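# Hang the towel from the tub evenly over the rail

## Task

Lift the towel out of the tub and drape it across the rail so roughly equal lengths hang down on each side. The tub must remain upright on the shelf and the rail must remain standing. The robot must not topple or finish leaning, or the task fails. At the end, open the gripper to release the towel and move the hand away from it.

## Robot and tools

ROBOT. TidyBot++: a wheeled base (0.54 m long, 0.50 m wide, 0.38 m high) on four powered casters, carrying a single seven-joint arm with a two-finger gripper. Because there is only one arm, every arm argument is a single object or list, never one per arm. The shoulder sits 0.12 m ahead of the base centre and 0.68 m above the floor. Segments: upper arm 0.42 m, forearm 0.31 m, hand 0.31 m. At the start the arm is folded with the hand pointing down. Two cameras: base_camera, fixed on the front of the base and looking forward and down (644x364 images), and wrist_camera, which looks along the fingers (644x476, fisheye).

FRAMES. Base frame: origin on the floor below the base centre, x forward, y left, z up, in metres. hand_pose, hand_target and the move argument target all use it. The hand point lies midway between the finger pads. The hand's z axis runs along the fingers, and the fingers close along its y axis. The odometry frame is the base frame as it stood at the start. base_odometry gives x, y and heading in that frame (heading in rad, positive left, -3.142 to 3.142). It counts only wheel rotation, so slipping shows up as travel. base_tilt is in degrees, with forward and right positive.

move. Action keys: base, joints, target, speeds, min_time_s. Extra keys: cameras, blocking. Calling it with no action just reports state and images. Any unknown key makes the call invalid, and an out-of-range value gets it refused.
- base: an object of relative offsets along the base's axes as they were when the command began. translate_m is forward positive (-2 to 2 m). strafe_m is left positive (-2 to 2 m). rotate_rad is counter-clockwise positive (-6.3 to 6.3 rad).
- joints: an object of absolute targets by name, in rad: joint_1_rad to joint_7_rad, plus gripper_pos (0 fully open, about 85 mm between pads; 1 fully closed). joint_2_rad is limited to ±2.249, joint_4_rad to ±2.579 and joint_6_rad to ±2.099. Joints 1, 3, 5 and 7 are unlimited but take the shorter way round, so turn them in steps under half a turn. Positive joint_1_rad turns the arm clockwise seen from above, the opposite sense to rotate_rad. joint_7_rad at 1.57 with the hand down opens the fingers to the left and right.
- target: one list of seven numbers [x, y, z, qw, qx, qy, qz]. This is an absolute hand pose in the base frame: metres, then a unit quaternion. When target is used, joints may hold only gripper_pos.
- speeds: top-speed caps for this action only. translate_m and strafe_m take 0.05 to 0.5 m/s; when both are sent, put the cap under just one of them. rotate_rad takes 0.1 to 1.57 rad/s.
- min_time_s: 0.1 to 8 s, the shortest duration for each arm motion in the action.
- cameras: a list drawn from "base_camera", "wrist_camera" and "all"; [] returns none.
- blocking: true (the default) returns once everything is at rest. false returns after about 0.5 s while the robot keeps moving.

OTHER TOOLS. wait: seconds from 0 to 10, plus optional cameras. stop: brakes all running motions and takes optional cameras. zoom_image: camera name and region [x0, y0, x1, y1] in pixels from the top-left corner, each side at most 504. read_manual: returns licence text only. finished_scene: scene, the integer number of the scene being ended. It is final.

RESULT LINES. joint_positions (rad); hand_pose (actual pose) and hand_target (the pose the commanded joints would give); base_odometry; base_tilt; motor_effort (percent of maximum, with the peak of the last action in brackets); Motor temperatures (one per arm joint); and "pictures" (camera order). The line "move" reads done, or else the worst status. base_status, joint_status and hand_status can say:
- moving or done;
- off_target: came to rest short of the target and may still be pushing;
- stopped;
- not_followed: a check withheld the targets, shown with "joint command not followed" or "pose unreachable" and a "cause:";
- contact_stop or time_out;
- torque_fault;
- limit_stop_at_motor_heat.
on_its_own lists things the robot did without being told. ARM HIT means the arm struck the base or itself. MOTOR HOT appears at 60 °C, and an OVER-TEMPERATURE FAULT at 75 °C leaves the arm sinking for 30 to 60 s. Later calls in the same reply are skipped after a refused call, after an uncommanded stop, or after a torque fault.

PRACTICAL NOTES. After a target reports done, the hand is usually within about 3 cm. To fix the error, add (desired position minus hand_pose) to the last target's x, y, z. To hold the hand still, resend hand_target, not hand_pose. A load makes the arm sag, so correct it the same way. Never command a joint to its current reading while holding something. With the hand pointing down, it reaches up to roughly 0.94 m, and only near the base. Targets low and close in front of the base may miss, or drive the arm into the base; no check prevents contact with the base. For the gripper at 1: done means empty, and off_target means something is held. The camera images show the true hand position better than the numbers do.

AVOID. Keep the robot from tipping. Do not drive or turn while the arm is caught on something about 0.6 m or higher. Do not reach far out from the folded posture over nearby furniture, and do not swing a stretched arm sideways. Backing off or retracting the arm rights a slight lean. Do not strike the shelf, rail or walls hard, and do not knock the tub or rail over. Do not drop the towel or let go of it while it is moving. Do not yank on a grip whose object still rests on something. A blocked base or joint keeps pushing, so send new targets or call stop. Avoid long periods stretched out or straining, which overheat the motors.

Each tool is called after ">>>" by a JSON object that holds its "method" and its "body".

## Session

>>> {"method": "move", "body": {"joints": {"joint_6_rad":0.3,"gripper_pos":0}, "cameras": ["all"]}}

Scene clock: 1.77 s.
Motor temperatures (°C): [35 34 31 31 35 42 46]
move: done
base_odometry: x=+0.000 y=+0.000 heading=+0.000
base_tilt: forward=-0.8 right=-0.8
base_status: not commanded
joint_positions: joint_1_rad=+0.032 joint_2_rad=-0.322 joint_3_rad=+3.186 joint_4_rad=-2.507 joint_5_rad=-0.042 joint_6_rad=+0.219 joint_7_rad=+1.525 gripper_pos=+0.000
joint_status: all done
motor_effort: joint_1_rad=+0(1) joint_2_rad=-6(6) joint_3_rad=-1(1) joint_4_rad=+15(16) joint_5_rad=-1(2) joint_6_rad=+7(7) joint_7_rad=-1(1)
hand_pose: x=+0.5293 y=-0.0333 z=+0.7799 quat_wxyz=(-0.006, +0.829, -0.073, +0.554) (m; base frame)
hand_target: x=+0.5379 y=-0.0353 z=+0.8034 quat_wxyz=(-0.004, +0.806, -0.072, +0.587) (m; base frame)
hand_status: not commanded
pictures: base_camera, wrist_camera
camera_calibration:
wrist_camera: T_world_to_cam=[[-0.126864, -0.990206, -0.0582951, 0.075069], [-0.355765, 0.100283, -0.92918, 0.978471], [0.925925, -0.0971399, -0.365003, -0.0788585], [0, 0, 0, 1]] pos_world=[0.430646, -0.0314501, 0.884768]

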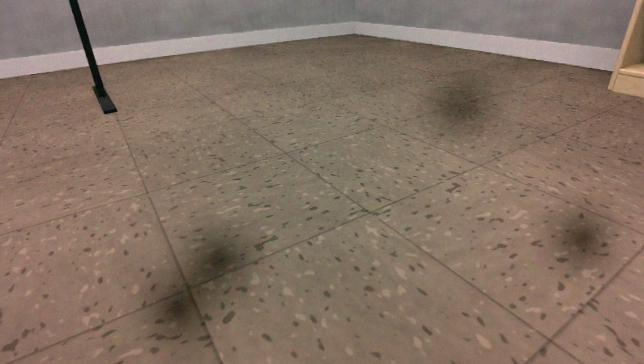

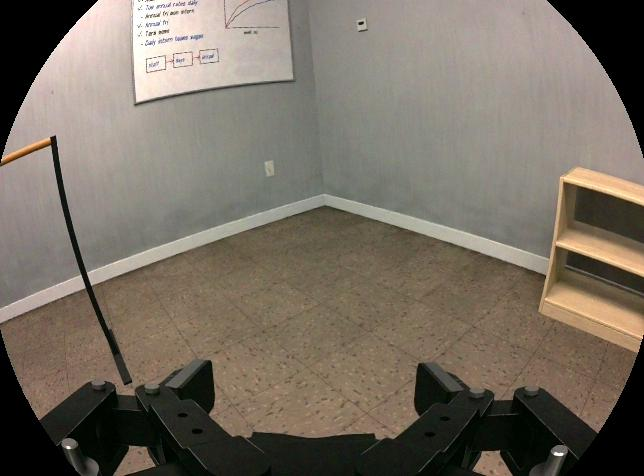

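>>> {"method": "move", "body": {"base": {"rotate_rad":-0.8}, "cameras": ["wrist_camera","base_camera"]}}

>>> {"method": "move", "body": {"base": {"rotate_rad":1.6}, "cameras": ["wrist_camera","base_camera"]}}

Scene clock: 8.57 s.
move: done
base_odometry: x=+0.000 y=+0.000 heading=-0.799
base_tilt: forward=-0.8 right=-0.8
base_status: done
joint_positions: joint_1_rad=+0.032 joint_2_rad=-0.322 joint_3_rad=+3.186 joint_4_rad=-2.507 joint_5_rad=-0.042 joint_6_rad=+0.219 joint_7_rad=+1.525 gripper_pos=+0.000
joint_status: not commanded
motor_effort: joint_1_rad=+0(2) joint_2_rad=-6(6) joint_3_rad=+0(2) joint_4_rad=+15(16) joint_5_rad=-1(2) joint_6_rad=+7(8) joint_7_rad=-1(1)
hand_pose: x=+0.5293 y=-0.0333 z=+0.7799 quat_wxyz=(-0.006, +0.829, -0.073, +0.554) (m; base frame)
hand_target: x=+0.5379 y=-0.0353 z=+0.8034 quat_wxyz=(-0.004, +0.806, -0.072, +0.587) (m; base frame)
hand_status: not commanded
pictures: base_camera, wrist_camera
camera_calibration:
wrist_camera: T_world_to_cam=[[-0.126858, -0.990206, -0.058298, 0.0750693], [-0.355679, 0.100274, -0.929213, 0.978464], [0.925958, -0.0971431, -0.364917, -0.0789491], [0, 0, 0, 1]] pos_world=[0.430646, -0.0314501, 0.884768]

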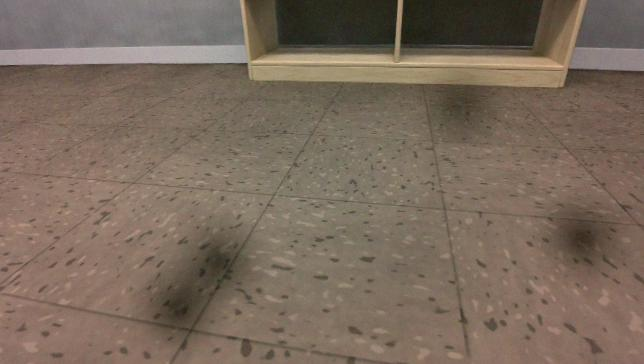

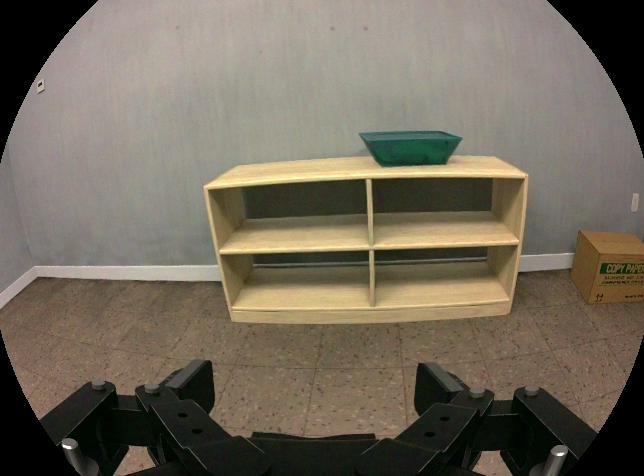

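Scene clock: 11.03 s.
move: done
base_odometry: x=+0.000 y=+0.000 heading=+0.800
base_tilt: forward=-0.8 right=-0.8
base_status: done
joint_positions: joint_1_rad=+0.032 joint_2_rad=-0.322 joint_3_rad=+3.186 joint_4_rad=-2.507 joint_5_rad=-0.042 joint_6_rad=+0.220 joint_7_rad=+1.525 gripper_pos=+0.000
joint_status: not commanded
motor_effort: joint_1_rad=+0(2) joint_2_rad=-6(7) joint_3_rad=-1(2) joint_4_rad=+15(16) joint_5_rad=-1(2) joint_6_rad=+7(8) joint_7_rad=-1(1)
hand_pose: x=+0.5293 y=-0.0335 z=+0.7800 quat_wxyz=(-0.006, +0.829, -0.074, +0.554) (m; base frame)
hand_target: x=+0.5379 y=-0.0353 z=+0.8034 quat_wxyz=(-0.004, +0.806, -0.072, +0.587) (m; base frame)
hand_status: not commanded
pictures: base_camera, wrist_camera
camera_calibration:
wrist_camera: T_world_to_cam=[[-0.127291, -0.990146, -0.0583809, 0.0751176], [-0.355408, 0.100483, -0.929295, 0.978412], [0.926003, -0.0975414, -0.364696, -0.0791024], [0, 0, 0, 1]] pos_world=[0.430546, -0.0316524, 0.88477]

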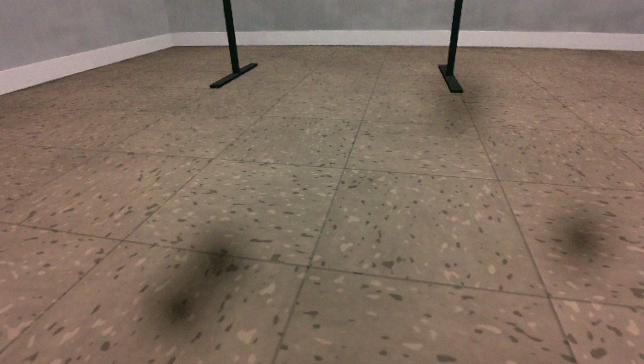

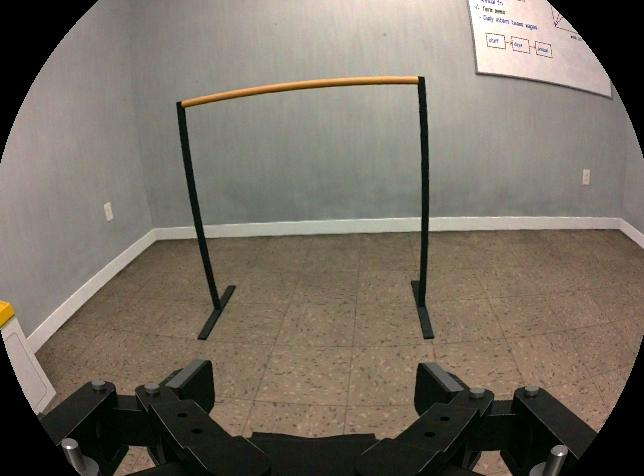

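>>> {"method": "move", "body": {"base": {"rotate_rad":-1.83}}}

>>> {"method": "move", "body": {"base": {"translate_m":0.9,"strafe_m":-0.17}, "cameras": ["wrist_camera","base_camera"]}}

Scene clock: 16.87 s.
move: done
base_odometry: x=+0.000 y=+0.000 heading=-1.029
base_tilt: forward=-0.8 right=-0.8
base_status: done
joint_positions: joint_1_rad=+0.032 joint_2_rad=-0.322 joint_3_rad=+3.186 joint_4_rad=-2.507 joint_5_rad=-0.042 joint_6_rad=+0.220 joint_7_rad=+1.525 gripper_pos=+0.000
joint_status: not commanded
motor_effort: joint_1_rad=+0(2) joint_2_rad=-6(7) joint_3_rad=-1(3) joint_4_rad=+15(16) joint_5_rad=-1(2) joint_6_rad=+7(8) joint_7_rad=-1(1)
hand_pose: x=+0.5294 y=-0.0334 z=+0.7801 quat_wxyz=(-0.006, +0.829, -0.073, +0.555) (m; base frame)
hand_target: x=+0.5379 y=-0.0353 z=+0.8034 quat_wxyz=(-0.004, +0.806, -0.072, +0.587) (m; base frame)
hand_status: not commanded
pictures: none

Scene clock: 19.93 s.
move: done
base_odometry: x=+0.318 y=-0.859 heading=-1.030
base_tilt: forward=-0.8 right=-0.9
base_status: done
joint_positions: joint_1_rad=+0.032 joint_2_rad=-0.322 joint_3_rad=+3.186 joint_4_rad=-2.507 joint_5_rad=-0.042 joint_6_rad=+0.222 joint_7_rad=+1.525 gripper_pos=+0.000
joint_status: not commanded
motor_effort: joint_1_rad=+0(1) joint_2_rad=-5(8) joint_3_rad=+0(1) joint_4_rad=+15(16) joint_5_rad=-1(2) joint_6_rad=+7(8) joint_7_rad=-1(1)
hand_pose: x=+0.5296 y=-0.0335 z=+0.7805 quat_wxyz=(-0.006, +0.828, -0.073, +0.555) (m; base frame)
hand_target: x=+0.5379 y=-0.0353 z=+0.8034 quat_wxyz=(-0.004, +0.806, -0.072, +0.587) (m; base frame)
hand_status: not commanded
pictures: base_camera, wrist_camera
camera_calibration:
wrist_camera: T_world_to_cam=[[-0.1271, -0.990167, -0.0584417, 0.0752247], [-0.353544, 0.100274, -0.930028, 0.978657], [0.926743, -0.0975448, -0.362812, -0.0810202], [0, 0, 0, 1]] pos_world=[0.430645, -0.0315519, 0.88518]

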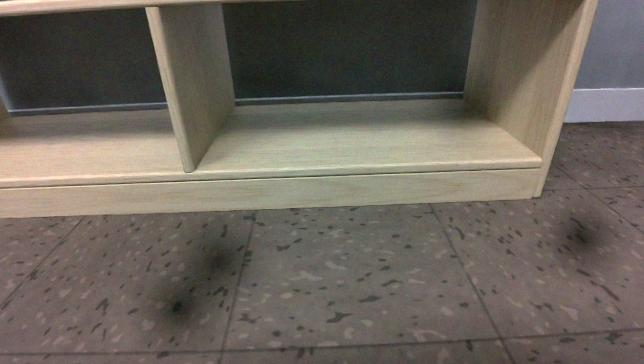

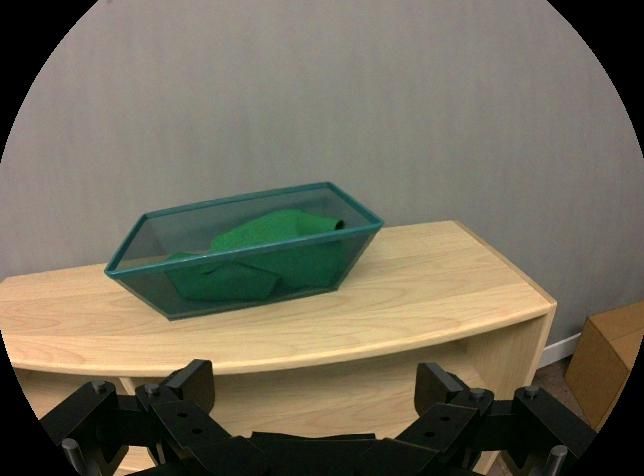

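>>> {"method": "move", "body": {"base": {"translate_m":0.33,"rotate_rad":-0.03}, "speeds": {"translate_m":0.2}, "cameras": ["base_camera"]}}

>>> {"method": "move", "body": {"target": [0.46,0,0.91,0,0.976,0,0.216], "min_time_s": 2, "cameras": ["wrist_camera"]}}

Scene clock: 23.77 s.
move: done
base_odometry: x=+0.488 y=-1.142 heading=-1.061
base_tilt: forward=-0.8 right=-0.8
base_status: done
joint_positions: joint_1_rad=+0.032 joint_2_rad=-0.322 joint_3_rad=+3.186 joint_4_rad=-2.507 joint_5_rad=-0.042 joint_6_rad=+0.222 joint_7_rad=+1.525 gripper_pos=+0.000
joint_status: not commanded
motor_effort: joint_1_rad=+0(1) joint_2_rad=-5(8) joint_3_rad=-1(2) joint_4_rad=+15(16) joint_5_rad=-1(2) joint_6_rad=+7(8) joint_7_rad=-1(1)
hand_pose: x=+0.5296 y=-0.0335 z=+0.7807 quat_wxyz=(-0.006, +0.828, -0.073, +0.555) (m; base frame)
hand_target: x=+0.5379 y=-0.0353 z=+0.8034 quat_wxyz=(-0.004, +0.806, -0.072, +0.587) (m; base frame)
hand_status: not commanded
pictures: base_camera

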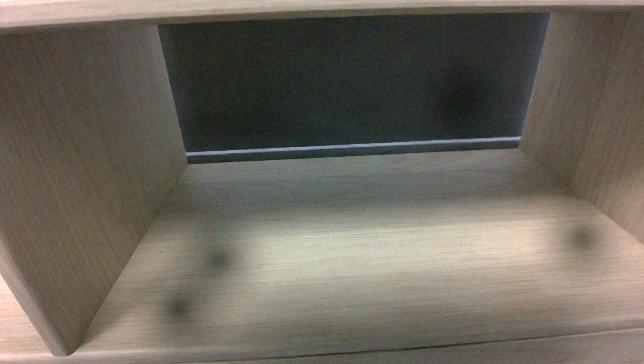

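Scene clock: 26.63 s.
move: done
base_odometry: x=+0.488 y=-1.142 heading=-1.061
base_tilt: forward=-0.8 right=-0.8
base_status: not commanded
joint_positions: joint_1_rad=+0.004 joint_2_rad=-0.240 joint_3_rad=+3.178 joint_4_rad=-1.491 joint_5_rad=-0.042 joint_6_rad=-1.382 joint_7_rad=+1.525 gripper_pos=+0.000
joint_status: not commanded
motor_effort: joint_1_rad=-1(1) joint_2_rad=-8(9) joint_3_rad=-1(1) joint_4_rad=+15(17) joint_5_rad=-2(2) joint_6_rad=+3(8) joint_7_rad=-1(1)
hand_pose: x=+0.4695 y=-0.0015 z=+0.9180 quat_wxyz=(-0.026, +0.967, -0.041, +0.251) (m; base frame)
hand_target: x=+0.4600 y=+0.0000 z=+0.9100 quat_wxyz=(+0.000, +0.976, +0.000, +0.216) (m; base frame)
hand_status: done (0.013 m and 7.0 deg from the pose sent, 0.151 m and 43.5 deg at the start)
pictures: wrist_camera
camera_calibration:
wrist_camera: T_world_to_cam=[[-0.0547193, -0.997766, -0.0383292, 0.0547723], [-0.859776, 0.0666016, -0.50631, 0.930722], [0.507732, 0.00524953, -0.861499, 0.682317], [0, 0, 0, 1]] pos_world=[0.456775, -0.0109194, 1.06115]

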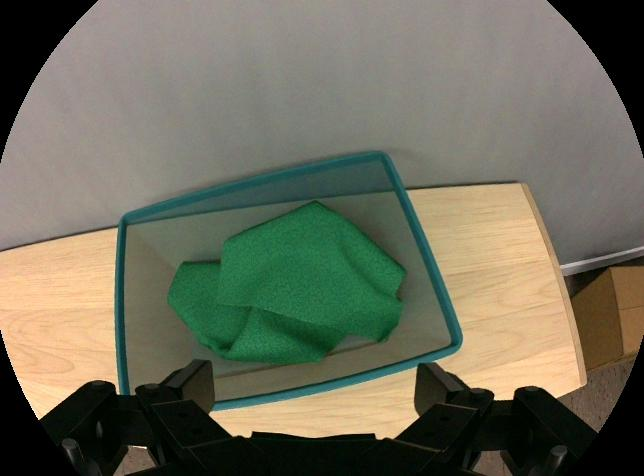

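>>> {"method": "zoom_image", "body": {"camera": "wrist_camera", "region": [150, 180, 430, 390]}}

Scaled by 1.800.

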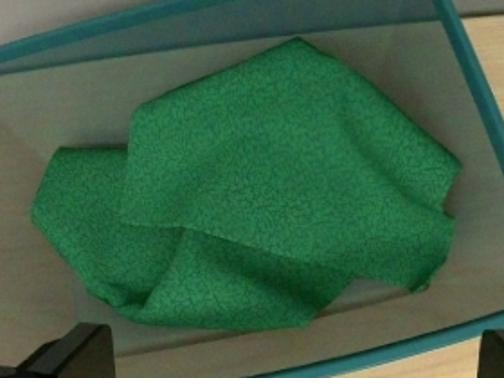

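>>> {"method": "move", "body": {"target": [0.665,0.115,0.83,0,0.7071,0.7071,0], "min_time_s": 3, "cameras": ["wrist_camera"]}}

Scene clock: 32.47 s.
move: done
base_odometry: x=+0.488 y=-1.142 heading=-1.061
base_tilt: forward=-0.7 right=-0.8
base_status: not commanded
joint_positions: joint_1_rad=-0.167 joint_2_rad=+0.699 joint_3_rad=+3.048 joint_4_rad=-0.394 joint_5_rad=+0.035 joint_6_rad=-1.980 joint_7_rad=+2.823 gripper_pos=+0.000
joint_status: not commanded
motor_effort: joint_1_rad=+0(1) joint_2_rad=-35(37) joint_3_rad=-2(2) joint_4_rad=+12(16) joint_5_rad=-2(2) joint_6_rad=+0(4) joint_7_rad=-1(1)
hand_pose: x=+0.6772 y=+0.1170 z=+0.8390 quat_wxyz=(+0.005, +0.740, +0.671, +0.037) (m; base frame)
hand_target: x=+0.6650 y=+0.1150 z=+0.8300 quat_wxyz=(+0.000, +0.707, +0.707, +0.000) (m; base frame)
hand_status: done (0.015 m and 7.1 deg from the pose sent, 0.244 m and 98.2 deg at the start)
pictures: wrist_camera
camera_calibration:
wrist_camera: T_world_to_cam=[[0.99393, -0.0741221, 0.0812935, -0.737203], [-0.0683987, -0.995124, -0.0710652, 0.284565], [0.0861646, 0.0650735, -0.994153, 0.897941], [0, 0, 0, 1]] pos_world=[0.674821, 0.170102, 0.972843]

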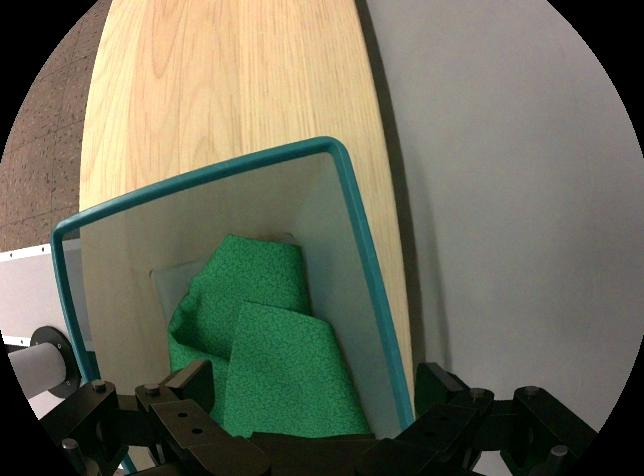

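>>> {"method": "move", "body": {"target": [0.645,0.122,0.72,0,0.7071,0.7071,0], "joints": {"gripper_pos":0.45}, "min_time_s": 3, "cameras": ["wrist_camera"]}}

Scene clock: 37.23 s.
move: done
base_odometry: x=+0.488 y=-1.142 heading=-1.061
base_tilt: forward=-0.8 right=-0.9
base_status: not commanded
joint_positions: joint_1_rad=-0.116 joint_2_rad=+0.644 joint_3_rad=+2.908 joint_4_rad=-0.999 joint_5_rad=+0.089 joint_6_rad=-1.628 joint_7_rad=+2.824 gripper_pos=+0.450
joint_status: all done
motor_effort: joint_1_rad=+0(1) joint_2_rad=-34(36) joint_3_rad=-3(3) joint_4_rad=+13(14) joint_5_rad=-2(2) joint_6_rad=-2(3) joint_7_rad=-1(1)
hand_pose: x=+0.6267 y=+0.1305 z=+0.6927 quat_wxyz=(-0.049, +0.707, +0.704, -0.040) (m; base frame)
hand_target: x=+0.6450 y=+0.1220 z=+0.7200 quat_wxyz=(+0.000, +0.707, +0.707, +0.000) (m; base frame)
hand_status: done (0.034 m and 7.3 deg from the pose sent, 0.123 m and 7.1 deg at the start)
pictures: wrist_camera
camera_calibration:
wrist_camera: T_world_to_cam=[[0.994441, 0.0215336, -0.103068, -0.559252], [0.0176103, -0.999091, -0.0388243, 0.208433], [-0.10381, 0.0367934, -0.993916, 0.878618], [0, 0, 0, 1]] pos_world=[0.643682, 0.187959, 0.823724]

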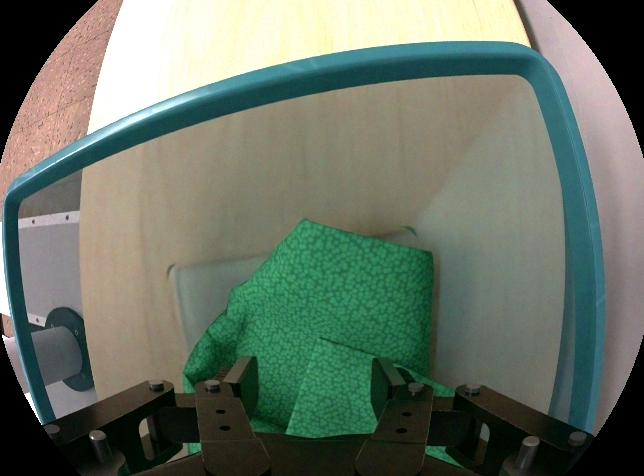

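>>> {"method": "move", "body": {"target": [0.682,0.108,0.705,0,0.7071,0.7071,0], "min_time_s": 2, "cameras": ["wrist_camera"]}}

Scene clock: 50.03 s.
move: done
base_odometry: x=+0.488 y=-1.142 heading=-1.061
base_tilt: forward=-0.8 right=-0.8
base_status: not commanded
joint_positions: joint_1_rad=-0.104 joint_2_rad=+0.644 joint_3_rad=+2.908 joint_4_rad=-0.919 joint_5_rad=+0.095 joint_6_rad=-1.627 joint_7_rad=+2.824 gripper_pos=+0.450
joint_status: not commanded
motor_effort: joint_1_rad=-1(1) joint_2_rad=-34(35) joint_3_rad=-3(3) joint_4_rad=+14(14) joint_5_rad=-2(2) joint_6_rad=-1(2) joint_7_rad=-1(1)
hand_pose: x=+0.6546 y=+0.1269 z=+0.7161 quat_wxyz=(-0.028, +0.716, +0.698, -0.005) (m; base frame)
hand_target: x=+0.6820 y=+0.1080 z=+0.7050 quat_wxyz=(+0.000, +0.707, +0.707, +0.000) (m; base frame)
hand_status: done (0.035 m and 3.6 deg from the pose sent, 0.061 m and 7.3 deg at the start)
pictures: wrist_camera
camera_calibration:
wrist_camera: T_world_to_cam=[[0.999737, -0.000454582, -0.0229234, -0.642558], [-0.00174514, -0.998412, -0.0563102, 0.23033], [-0.0228614, 0.0563354, -0.99815, 0.85246], [0, 0, 0, 1]] pos_world=[0.66228, 0.181649, 0.849123]

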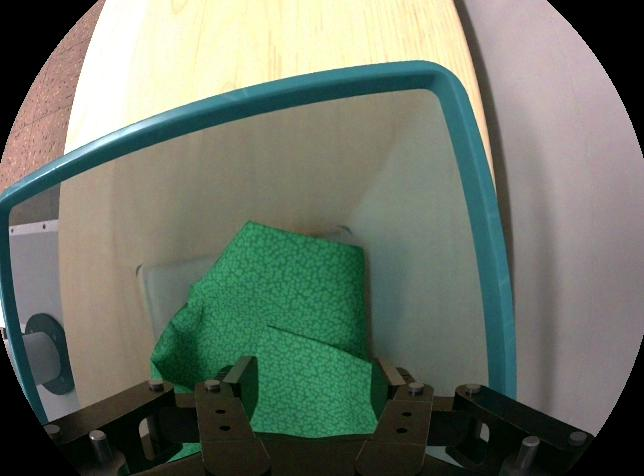

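>>> {"method": "move", "body": {"target": [0.687,0.108,0.65,0,0.7071,0.7071,0], "min_time_s": 3, "cameras": ["wrist_camera"]}}

Scene clock: 54.20 s.
move: done
base_odometry: x=+0.488 y=-1.142 heading=-1.061
base_tilt: forward=-0.8 right=-0.9
base_status: not commanded
joint_positions: joint_1_rad=-0.088 joint_2_rad=+0.661 joint_3_rad=+2.908 joint_4_rad=-1.003 joint_5_rad=+0.111 joint_6_rad=-1.507 joint_7_rad=+2.824 gripper_pos=+0.450
joint_status: not commanded
motor_effort: joint_1_rad=+0(1) joint_2_rad=-34(35) joint_3_rad=-3(3) joint_4_rad=+13(14) joint_5_rad=-2(2) joint_6_rad=+0(2) joint_7_rad=-1(1)
hand_pose: x=+0.6670 y=+0.1199 z=+0.6798 quat_wxyz=(-0.018, +0.719, +0.695, +0.001) (m; base frame)
hand_target: x=+0.6870 y=+0.1080 z=+0.6500 quat_wxyz=(+0.000, +0.707, +0.707, +0.000) (m; base frame)
hand_status: done (0.038 m and 2.9 deg from the pose sent, 0.076 m and 3.6 deg at the start)
pictures: wrist_camera
camera_calibration:
wrist_camera: T_world_to_cam=[[0.999954, -0.00943315, -0.00151134, -0.669481], [-0.0094974, -0.998681, -0.050462, 0.222487], [-0.00103333, 0.0504741, -0.998725, 0.803408], [0, 0, 0, 1]] pos_world=[0.672394, 0.175327, 0.812599]

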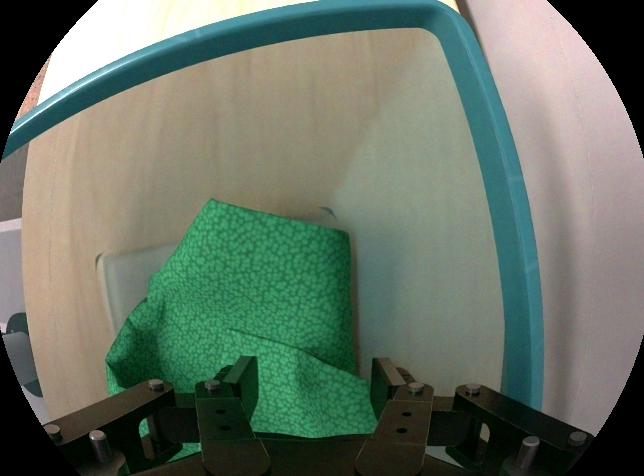

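>>> {"method": "move", "body": {"target": [0.672,0.11,0.622,0,0.7071,0.7071,0], "min_time_s": 2, "cameras": ["wrist_camera"]}}

Scene clock: 56.97 s.
move: done
base_odometry: x=+0.488 y=-1.142 heading=-1.061
base_tilt: forward=-0.8 right=-0.9
base_status: not commanded
joint_positions: joint_1_rad=-0.073 joint_2_rad=+0.661 joint_3_rad=+2.890 joint_4_rad=-1.128 joint_5_rad=+0.123 joint_6_rad=-1.405 joint_7_rad=+2.824 gripper_pos=+0.450
joint_status: not commanded
motor_effort: joint_1_rad=+0(2) joint_2_rad=-29(35) joint_3_rad=-3(3) joint_4_rad=+12(14) joint_5_rad=-2(2) joint_6_rad=+1(1) joint_7_rad=-1(1)
hand_pose: x=+0.6547 y=+0.1183 z=+0.6425 quat_wxyz=(-0.022, +0.714, +0.700, -0.008) (m; base frame)
hand_target: x=+0.6720 y=+0.1100 z=+0.6220 quat_wxyz=(+0.000, +0.707, +0.707, +0.000) (m; base frame)
hand_status: done (0.028 m and 2.9 deg from the pose sent, 0.059 m and 2.9 deg at the start)
pictures: wrist_camera
camera_calibration:
wrist_camera: T_world_to_cam=[[0.99979, 0.00628873, -0.01951, -0.647316], [0.00540539, -0.998972, -0.0450035, 0.205716], [-0.0197729, 0.0448886, -0.998796, 0.7792], [0, 0, 0, 1]] pos_world=[0.661475, 0.174598, 0.774891]

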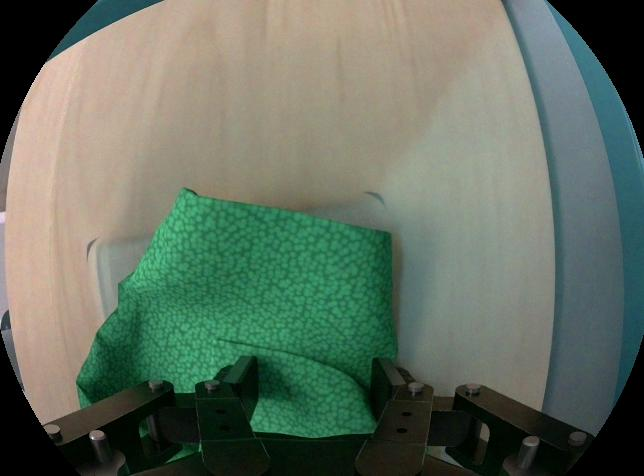

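Tips near the bottom. Close.

>>> {"method": "move", "body": {"joints": {"gripper_pos":1}, "cameras": ["wrist_camera"]}}

>>> {"method": "move", "body": {"target": [0.63,0.09,0.86,0,0.7071,0.7071,0], "min_time_s": 4, "cameras": ["wrist_camera"]}}

Scene clock: 58.47 s.
move: done
base_odometry: x=+0.488 y=-1.142 heading=-1.061
base_tilt: forward=-0.8 right=-0.8
base_status: not commanded
joint_positions: joint_1_rad=-0.073 joint_2_rad=+0.653 joint_3_rad=+2.883 joint_4_rad=-1.128 joint_5_rad=+0.123 joint_6_rad=-1.405 joint_7_rad=+2.824 gripper_pos=+0.980
joint_status: all done
motor_effort: joint_1_rad=-1(1) joint_2_rad=-24(30) joint_3_rad=-2(3) joint_4_rad=+9(11) joint_5_rad=-1(2) joint_6_rad=+1(3) joint_7_rad=-1(1)
hand_pose: x=+0.6545 y=+0.1213 z=+0.6474 quat_wxyz=(-0.021, +0.712, +0.702, -0.003) (m; base frame)
hand_target: x=+0.6720 y=+0.1100 z=+0.6220 quat_wxyz=(+0.000, +0.707, +0.707, +0.000) (m; base frame)
hand_status: not commanded
pictures: wrist_camera
camera_calibration:
wrist_camera: T_world_to_cam=[[0.999876, 0.0116857, -0.0105928, -0.65362], [0.011145, -0.9987, -0.0497448, 0.208243], [-0.0111603, 0.0496206, -0.998706, 0.777771], [0, 0, 0, 1]] pos_world=[0.659898, 0.177016, 0.7802]

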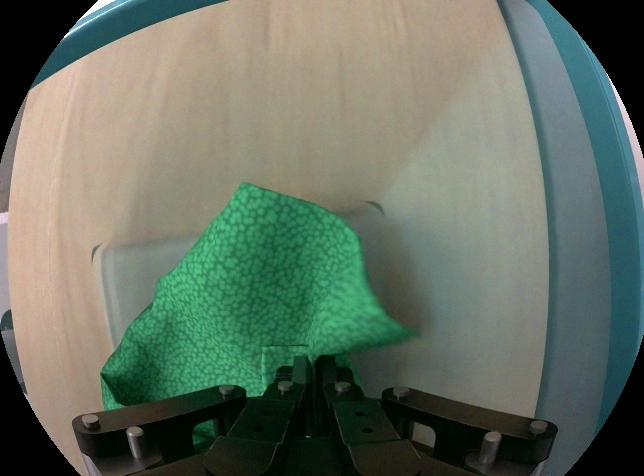

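Scene clock: 62.77 s.
move: done
base_odometry: x=+0.488 y=-1.142 heading=-1.061
base_tilt: forward=-0.8 right=-0.8
base_status: not commanded
joint_positions: joint_1_rad=-0.109 joint_2_rad=+0.655 joint_3_rad=+2.955 joint_4_rad=-0.515 joint_5_rad=+0.123 joint_6_rad=-1.976 joint_7_rad=+2.841 gripper_pos=+0.980
joint_status: not commanded
motor_effort: joint_1_rad=+0(1) joint_2_rad=-34(36) joint_3_rad=-2(4) joint_4_rad=+12(14) joint_5_rad=-1(2) joint_6_rad=-1(1) joint_7_rad=-1(1)
hand_pose: x=+0.6545 y=+0.0889 z=+0.8302 quat_wxyz=(+0.000, +0.739, +0.674, +0.001) (m; base frame)
hand_target: x=+0.6300 y=+0.0900 z=+0.8600 quat_wxyz=(+0.000, +0.707, +0.707, +0.000) (m; base frame)
hand_status: done (0.039 m and 5.2 deg from the pose sent, 0.216 m and 2.6 deg at the start)
pictures: wrist_camera
camera_calibration:
wrist_camera: T_world_to_cam=[[0.997549, -0.0655018, 0.0245928, -0.672105], [-0.0649052, -0.997595, -0.0243222, 0.213574], [0.0261268, 0.0226664, -0.999402, 0.940361], [0, 0, 0, 1]] pos_world=[0.659751, 0.147722, 0.961522]

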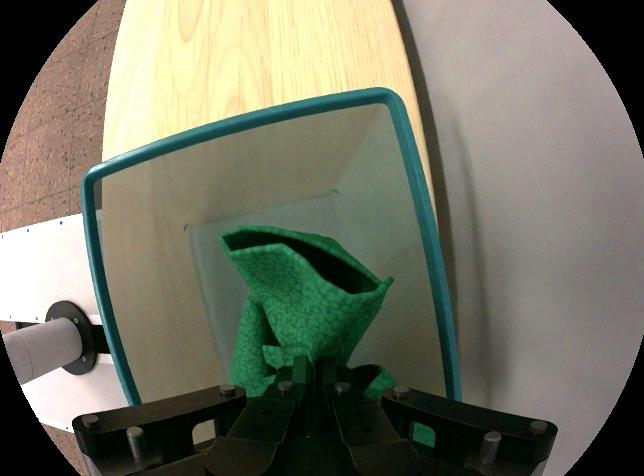

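>>> {"method": "move", "body": {"target": [0.6,0.07,0.96,0,0.8660,0,0.5], "min_time_s": 5, "cameras": ["wrist_camera"]}}

>>> {"method": "move", "body": {"target": [0.6,0.05,1.13,0,0.8192,0,0.5736], "min_time_s": 3, "cameras": ["wrist_camera"]}}

Scene clock: 69.20 s.
move: done
base_odometry: x=+0.488 y=-1.142 heading=-1.061
base_tilt: forward=-0.8 right=-0.8
base_status: not commanded
joint_positions: joint_1_rad=+0.073 joint_2_rad=-0.186 joint_3_rad=+2.879 joint_4_rad=-1.692 joint_5_rad=+0.170 joint_6_rad=-0.715 joint_7_rad=+1.327 gripper_pos=+0.980
joint_status: not commanded
motor_effort: joint_1_rad=+0(1) joint_2_rad=-12(35) joint_3_rad=+0(2) joint_4_rad=+18(18) joint_5_rad=+0(2) joint_6_rad=+6(7) joint_7_rad=-1(1)
hand_pose: x=+0.5965 y=+0.0684 z=+0.9278 quat_wxyz=(+0.004, +0.893, +0.017, +0.450) (m; base frame)
hand_target: x=+0.6000 y=+0.0700 z=+0.9600 quat_wxyz=(+0.000, +0.866, +0.000, +0.500) (m; base frame)
hand_status: done (0.032 m and 6.8 deg from the pose sent, 0.142 m and 100.4 deg at the start)
pictures: wrist_camera
camera_calibration:
wrist_camera: T_world_to_cam=[[0.0242655, -0.998113, 0.0564092, -0.00319043], [-0.573952, -0.060109, -0.81668, 1.16628], [0.818529, -0.012559, -0.574328, 0.175302], [0, 0, 0, 1]] pos_world=[0.525979, 0.0691213, 1.05334]

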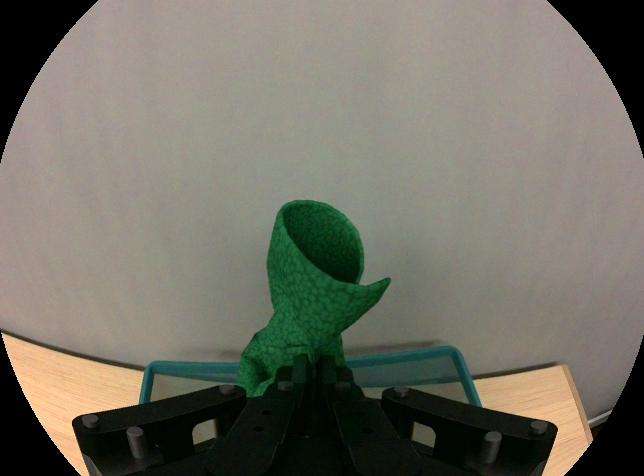

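Scene clock: 72.50 s.
move: done
base_odometry: x=+0.488 y=-1.142 heading=-1.061
base_tilt: forward=-0.8 right=-0.9
base_status: not commanded
joint_positions: joint_1_rad=+0.047 joint_2_rad=-0.186 joint_3_rad=+2.937 joint_4_rad=-1.329 joint_5_rad=+0.170 joint_6_rad=-0.764 joint_7_rad=+1.326 gripper_pos=+0.980
joint_status: not commanded
motor_effort: joint_1_rad=-1(1) joint_2_rad=-12(13) joint_3_rad=+0(1) joint_4_rad=+17(19) joint_5_rad=+0(0) joint_6_rad=+8(8) joint_7_rad=-1(1)
hand_pose: x=+0.6159 y=+0.0587 z=+1.1246 quat_wxyz=(-0.017, +0.812, -0.010, +0.583) (m; base frame)
hand_target: x=+0.6000 y=+0.0500 z=+1.1300 quat_wxyz=(+0.000, +0.819, +0.000, +0.574) (m; base frame)
hand_status: done (0.019 m and 2.6 deg from the pose sent, 0.203 m and 16.6 deg at the start)
pictures: wrist_camera
camera_calibration:
wrist_camera: T_world_to_cam=[[-0.00965324, -0.999923, -0.00785864, 0.0687987], [-0.297185, 0.0103727, -0.954764, 1.31829], [0.954771, -0.0068811, -0.297262, -0.123428], [0, 0, 0, 1]] pos_world=[0.510286, 0.0542697, 1.22251]

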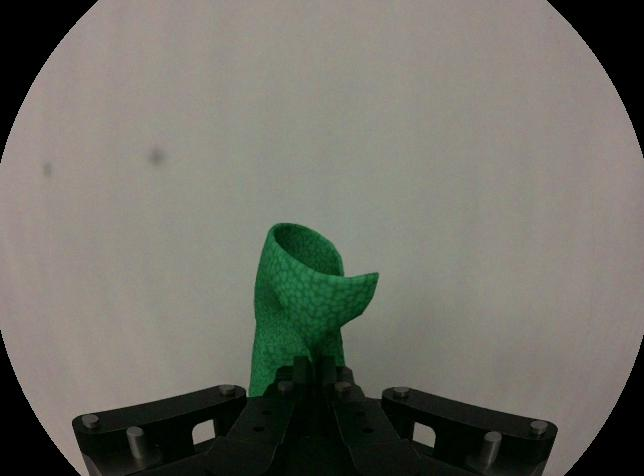

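>>> {"method": "move", "body": {"target": [0.6,0.04,1.32,0,0.766,0,0.643], "min_time_s": 3, "cameras": ["wrist_camera"]}}

>>> {"method": "move", "body": {"base": {"translate_m":-0.75}, "speeds": {"translate_m":0.15}, "cameras": ["base_camera"]}}

>>> {"method": "move", "body": {"target": [0.73,0.0,0.66,0,0.848,0,0.53], "min_time_s": 4, "cameras": ["all"]}}

Scene clock: 76.57 s.
move: done
base_odometry: x=+0.488 y=-1.142 heading=-1.061
base_tilt: forward=-0.8 right=-0.8
base_status: not commanded
joint_positions: joint_1_rad=-0.180 joint_2_rad=+0.024 joint_3_rad=+3.092 joint_4_rad=-0.502 joint_5_rad=+0.179 joint_6_rad=-1.157 joint_7_rad=+1.365 gripper_pos=+0.980
joint_status: not commanded
motor_effort: joint_1_rad=+0(1) joint_2_rad=-13(14) joint_3_rad=-1(1) joint_4_rad=+12(18) joint_5_rad=+0(1) joint_6_rad=+9(9) joint_7_rad=-1(1)
hand_pose: x=+0.5906 y=+0.0590 z=+1.3418 quat_wxyz=(-0.061, +0.743, -0.019, +0.666) (m; base frame)
hand_target: x=+0.6000 y=+0.0400 z=+1.3200 quat_wxyz=(+0.000, +0.766, +0.000, +0.643) (m; base frame)
hand_status: done (0.030 m and 8.2 deg from the pose sent, 0.197 m and 9.0 deg at the start)
pictures: wrist_camera
camera_calibration:
wrist_camera: T_world_to_cam=[[0.0330323, -0.995572, -0.088006, 0.1527], [-0.0862678, 0.0848853, -0.992649, 1.44001], [0.995724, 0.0403816, -0.0830818, -0.349131], [0, 0, 0, 1]] pos_world=[0.466821, 0.0438862, 1.41386]

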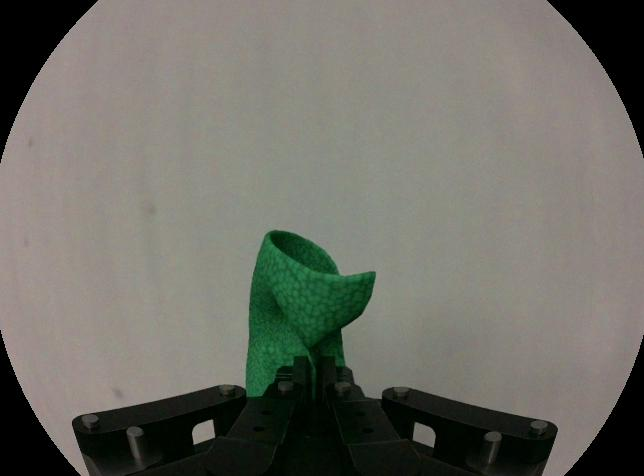

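Scene clock: 82.23 s.
move: done
base_odometry: x=+0.122 y=-0.487 heading=-1.061
base_tilt: forward=-0.8 right=-0.8
base_status: done
joint_positions: joint_1_rad=-0.184 joint_2_rad=+0.042 joint_3_rad=+3.095 joint_4_rad=-0.496 joint_5_rad=+0.182 joint_6_rad=-1.160 joint_7_rad=+1.366 gripper_pos=+0.980
joint_status: not commanded
motor_effort: joint_1_rad=+0(2) joint_2_rad=-14(18) joint_3_rad=+0(1) joint_4_rad=+12(13) joint_5_rad=-1(1) joint_6_rad=+9(9) joint_7_rad=-1(1)
hand_pose: x=+0.6013 y=+0.0601 z=+1.3346 quat_wxyz=(-0.058, +0.748, -0.019, +0.661) (m; base frame)
hand_target: x=+0.6000 y=+0.0400 z=+1.3200 quat_wxyz=(+0.000, +0.766, +0.000, +0.643) (m; base frame)
hand_status: not commanded
pictures: base_camera

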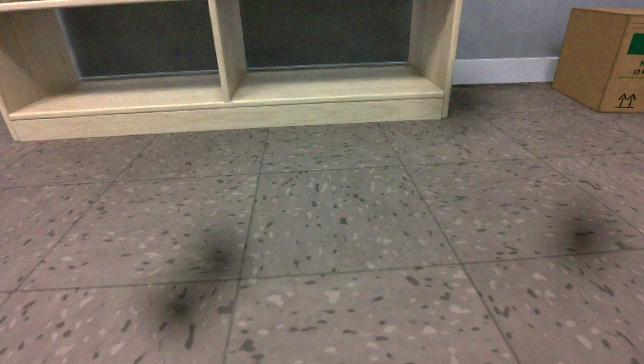

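Scene clock: 86.83 s.
move: done
base_odometry: x=+0.122 y=-0.487 heading=-1.061
base_tilt: forward=-0.8 right=-0.8
base_status: not commanded
joint_positions: joint_1_rad=-0.019 joint_2_rad=+0.388 joint_3_rad=+3.129 joint_4_rad=-2.175 joint_5_rad=+0.065 joint_6_rad=+0.492 joint_7_rad=+1.471 gripper_pos=+0.980
joint_status: not commanded
motor_effort: joint_1_rad=+0(1) joint_2_rad=-26(29) joint_3_rad=-1(2) joint_4_rad=+12(19) joint_5_rad=-2(2) joint_6_rad=+8(9) joint_7_rad=-1(1)
hand_pose: x=+0.7222 y=+0.0299 z=+0.6589 quat_wxyz=(-0.034, +0.860, +0.002, +0.509) (m; base frame)
hand_target: x=+0.7300 y=+0.0000 z=+0.6600 quat_wxyz=(+0.000, +0.848, +0.000, +0.530) (m; base frame)
hand_status: done (0.031 m and 4.8 deg from the pose sent, 0.689 m and 20.1 deg at the start)
pictures: base_camera, wrist_camera
camera_calibration:
wrist_camera: T_world_to_cam=[[0.0301293, -0.999278, -0.023124, 0.0186931], [-0.459868, 0.00668259, -0.887962, 0.979167], [0.887476, 0.0373876, -0.459335, -0.209545], [0, 0, 0, 1]] pos_world=[0.63569, 0.0199706, 0.773644]

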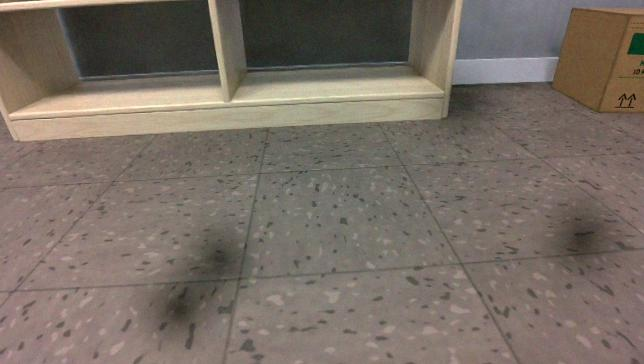

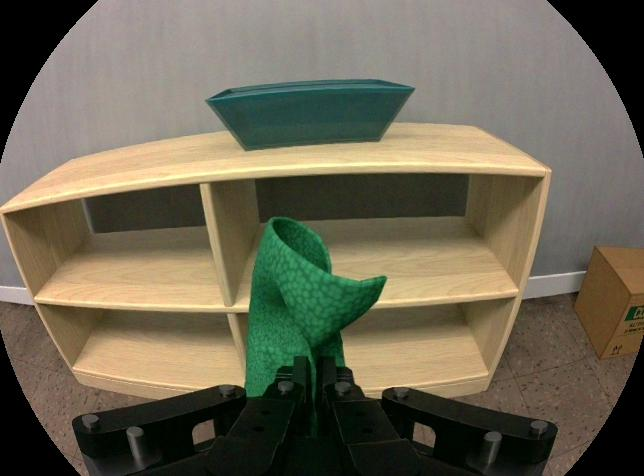

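>>> {"method": "move", "body": {"target": [0.73,-0.02,0.46,0,0.848,0,0.53], "min_time_s": 3, "cameras": ["all"]}}

Scene clock: 91.03 s.
move: done
base_odometry: x=+0.122 y=-0.487 heading=-1.061
base_tilt: forward=-0.8 right=-0.8
base_status: not commanded
joint_positions: joint_1_rad=+0.048 joint_2_rad=+0.970 joint_3_rad=+3.129 joint_4_rad=-2.199 joint_5_rad=+0.065 joint_6_rad=+1.100 joint_7_rad=+1.487 gripper_pos=+0.980
joint_status: not commanded
motor_effort: joint_1_rad=+0(1) joint_2_rad=-32(34) joint_3_rad=-2(2) joint_4_rad=+3(12) joint_5_rad=-1(2) joint_6_rad=+8(8) joint_7_rad=-1(1)
hand_pose: x=+0.7305 y=-0.0034 z=+0.4571 quat_wxyz=(-0.033, +0.859, -0.029, +0.510) (m; base frame)
hand_target: x=+0.7300 y=-0.0200 z=+0.4600 quat_wxyz=(+0.000, +0.848, +0.000, +0.530) (m; base frame)
hand_status: done (0.017 m and 5.6 deg from the pose sent, 0.205 m and 4.8 deg at the start)
pictures: base_camera, wrist_camera
camera_calibration:
wrist_camera: T_world_to_cam=[[-0.0240529, -0.998327, -0.0525727, 0.0336283], [-0.457129, 0.0577514, -0.887523, 0.801946], [0.889075, 0.00268504, -0.457754, -0.310329], [0, 0, 0, 1]] pos_world=[0.643308, -0.0119082, 0.57146]

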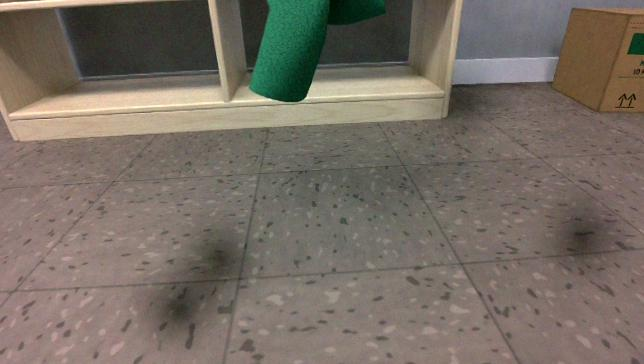

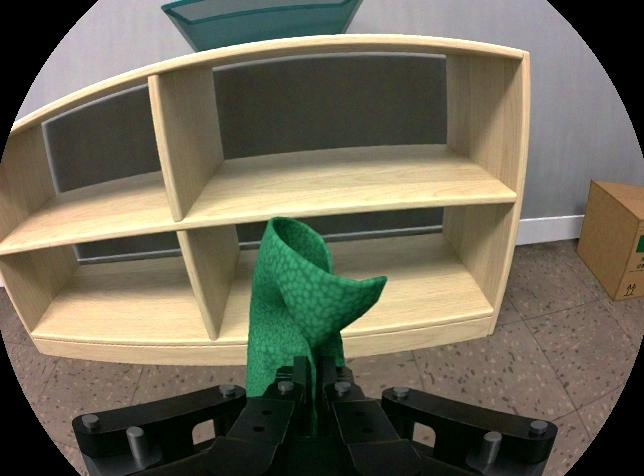

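>>> {"method": "move", "body": {"target": [0.68,-0.02,0.27,0,0.93,0,0.367], "min_time_s": 3, "cameras": ["base_camera"]}}

>>> {"method": "move", "body": {"base": {"translate_m":-0.22}, "speeds": {"translate_m":0.07}, "target": [0.66,-0.02,0.08,0,0.976,0,0.216], "min_time_s": 3.5, "cameras": ["all"]}}

Scene clock: 96.10 s.
move: done
base_odometry: x=+0.122 y=-0.487 heading=-1.061
base_tilt: forward=-0.8 right=-0.8
base_status: not commanded
joint_positions: joint_1_rad=+0.048 joint_2_rad=+1.236 joint_3_rad=+3.129 joint_4_rad=-2.059 joint_5_rad=+0.065 joint_6_rad=+0.992 joint_7_rad=+1.500 gripper_pos=+0.980
joint_status: not commanded
motor_effort: joint_1_rad=+0(1) joint_2_rad=-34(35) joint_3_rad=-2(2) joint_4_rad=+0(3) joint_5_rad=-1(2) joint_6_rad=+6(8) joint_7_rad=-1(1)
hand_pose: x=+0.6997 y=-0.0027 z=+0.3019 quat_wxyz=(-0.029, +0.913, -0.027, +0.407) (m; base frame)
hand_target: x=+0.6800 y=-0.0200 z=+0.2701 quat_wxyz=(+0.000, +0.930, +0.000, +0.367) (m; base frame)
hand_status: done (0.041 m and 6.7 deg from the pose sent, 0.195 m and 19.0 deg at the start)
pictures: base_camera

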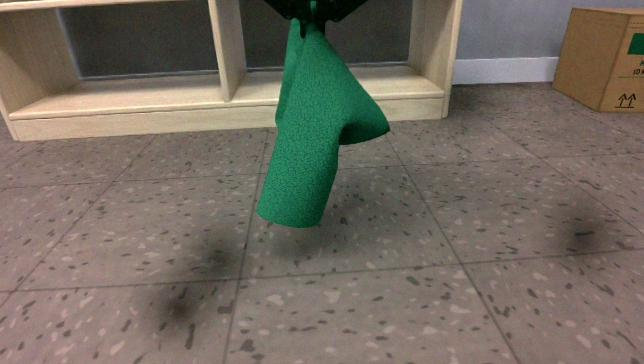

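Scene clock: 99.90 s.
move: done
base_odometry: x=+0.015 y=-0.295 heading=-1.061
base_tilt: forward=-0.8 right=-0.8
base_status: done
joint_positions: joint_1_rad=+0.049 joint_2_rad=+1.550 joint_3_rad=+3.129 joint_4_rad=-1.609 joint_5_rad=+0.065 joint_6_rad=+0.542 joint_7_rad=+1.500 gripper_pos=+0.980
joint_status: not commanded
motor_effort: joint_1_rad=-1(1) joint_2_rad=-35(37) joint_3_rad=-2(2) joint_4_rad=+1(2) joint_5_rad=-1(2) joint_6_rad=+4(6) joint_7_rad=-1(1)
hand_pose: x=+0.6902 y=-0.0085 z=+0.1074 quat_wxyz=(-0.018, +0.965, -0.028, +0.259) (m; base frame)
hand_target: x=+0.6600 y=-0.0200 z=+0.0800 quat_wxyz=(+0.000, +0.976, +0.000, +0.216) (m; base frame)
hand_status: done (0.042 m and 6.4 deg from the pose sent, 0.226 m and 23.5 deg at the start)
pictures: base_camera, wrist_camera
camera_calibration:
wrist_camera: T_world_to_cam=[[-0.0337749, -0.999293, -0.0165307, 0.0119765], [-0.852706, 0.0374398, -0.521048, 0.706931], [0.521298, -0.00350249, -0.853368, -0.138309], [0, 0, 0, 1]] pos_world=[0.675309, -0.0149837, 0.250514]

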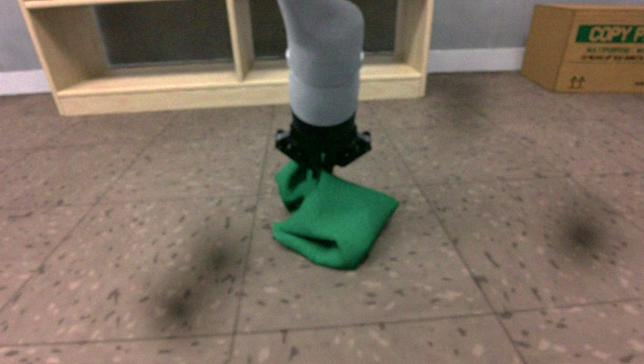

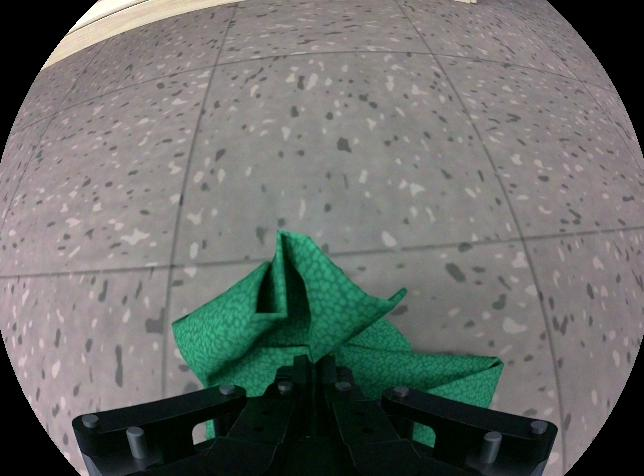

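>>> {"method": "move", "body": {"target": [0.66,-0.02,0.25,0,0.976,0,0.216], "min_time_s": 2}}

>>> {"method": "move", "body": {"base": {"translate_m":0.28}, "speeds": {"translate_m":0.08}, "target": [0.66,-0.02,0.05,0,0.976,0,0.216], "min_time_s": 4, "cameras": ["all"]}}

Scene clock: 103.13 s.
move: done
base_odometry: x=+0.015 y=-0.295 heading=-1.061
base_tilt: forward=-0.8 right=-0.8
base_status: not commanded
joint_positions: joint_1_rad=+0.049 joint_2_rad=+1.226 joint_3_rad=+3.129 joint_4_rad=-1.886 joint_5_rad=+0.065 joint_6_rad=+0.433 joint_7_rad=+1.500 gripper_pos=+0.980
joint_status: not commanded
motor_effort: joint_1_rad=+0(1) joint_2_rad=-35(36) joint_3_rad=-2(2) joint_4_rad=+2(2) joint_5_rad=-1(2) joint_6_rad=+3(4) joint_7_rad=-1(1)
hand_pose: x=+0.6630 y=-0.0089 z=+0.2314 quat_wxyz=(-0.015, +0.973, -0.025, +0.229) (m; base frame)
hand_target: x=+0.6600 y=-0.0200 z=+0.2500 quat_wxyz=(+0.000, +0.976, +0.000, +0.216) (m; base frame)
hand_status: done (0.022 m and 3.7 deg from the pose sent, 0.146 m and 6.4 deg at the start)
pictures: none

Scene clock: 107.50 s.
move: done
base_odometry: x=+0.152 y=-0.539 heading=-1.061
base_tilt: forward=-0.8 right=-0.8
base_status: done
joint_positions: joint_1_rad=+0.049 joint_2_rad=+1.617 joint_3_rad=+3.129 joint_4_rad=-1.530 joint_5_rad=+0.065 joint_6_rad=+0.431 joint_7_rad=+1.500 gripper_pos=+0.980
joint_status: not commanded
motor_effort: joint_1_rad=-1(1) joint_2_rad=-35(37) joint_3_rad=-1(2) joint_4_rad=+1(3) joint_5_rad=-1(2) joint_6_rad=+3(4) joint_7_rad=-1(1)
hand_pose: x=+0.6660 y=-0.0093 z=+0.0648 quat_wxyz=(-0.016, +0.977, -0.028, +0.211) (m; base frame)
hand_target: x=+0.6600 y=-0.0200 z=+0.0500 quat_wxyz=(+0.000, +0.976, +0.000, +0.216) (m; base frame)
hand_status: done (0.019 m and 3.7 deg from the pose sent, 0.182 m and 3.7 deg at the start)
pictures: base_camera, wrist_camera
camera_calibration:
wrist_camera: T_world_to_cam=[[-0.0346784, -0.999341, -0.0107523, 0.00994282], [-0.900101, 0.0359064, -0.434198, 0.690139], [0.434298, -0.00537914, -0.900753, -0.10111], [0, 0, 0, 1]] pos_world=[0.665451, -0.015388, 0.208689]

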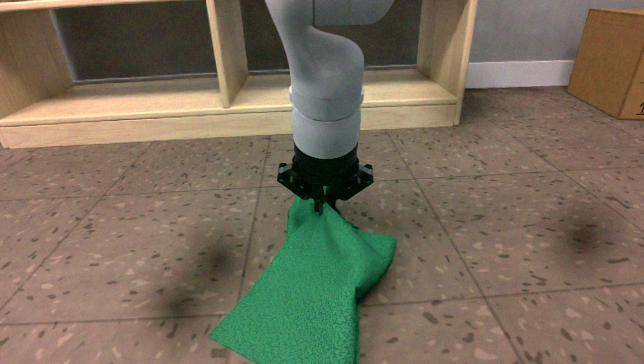

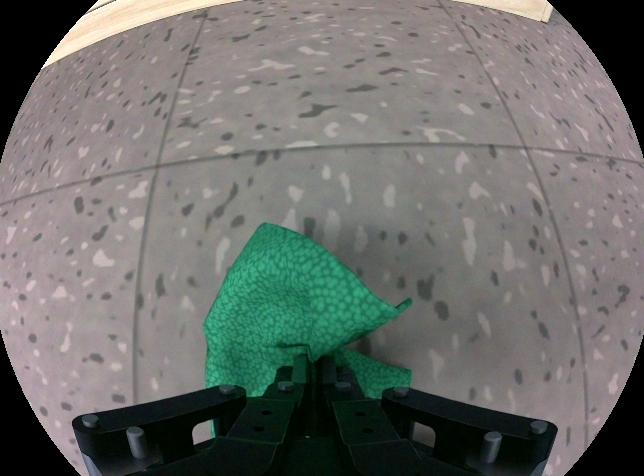

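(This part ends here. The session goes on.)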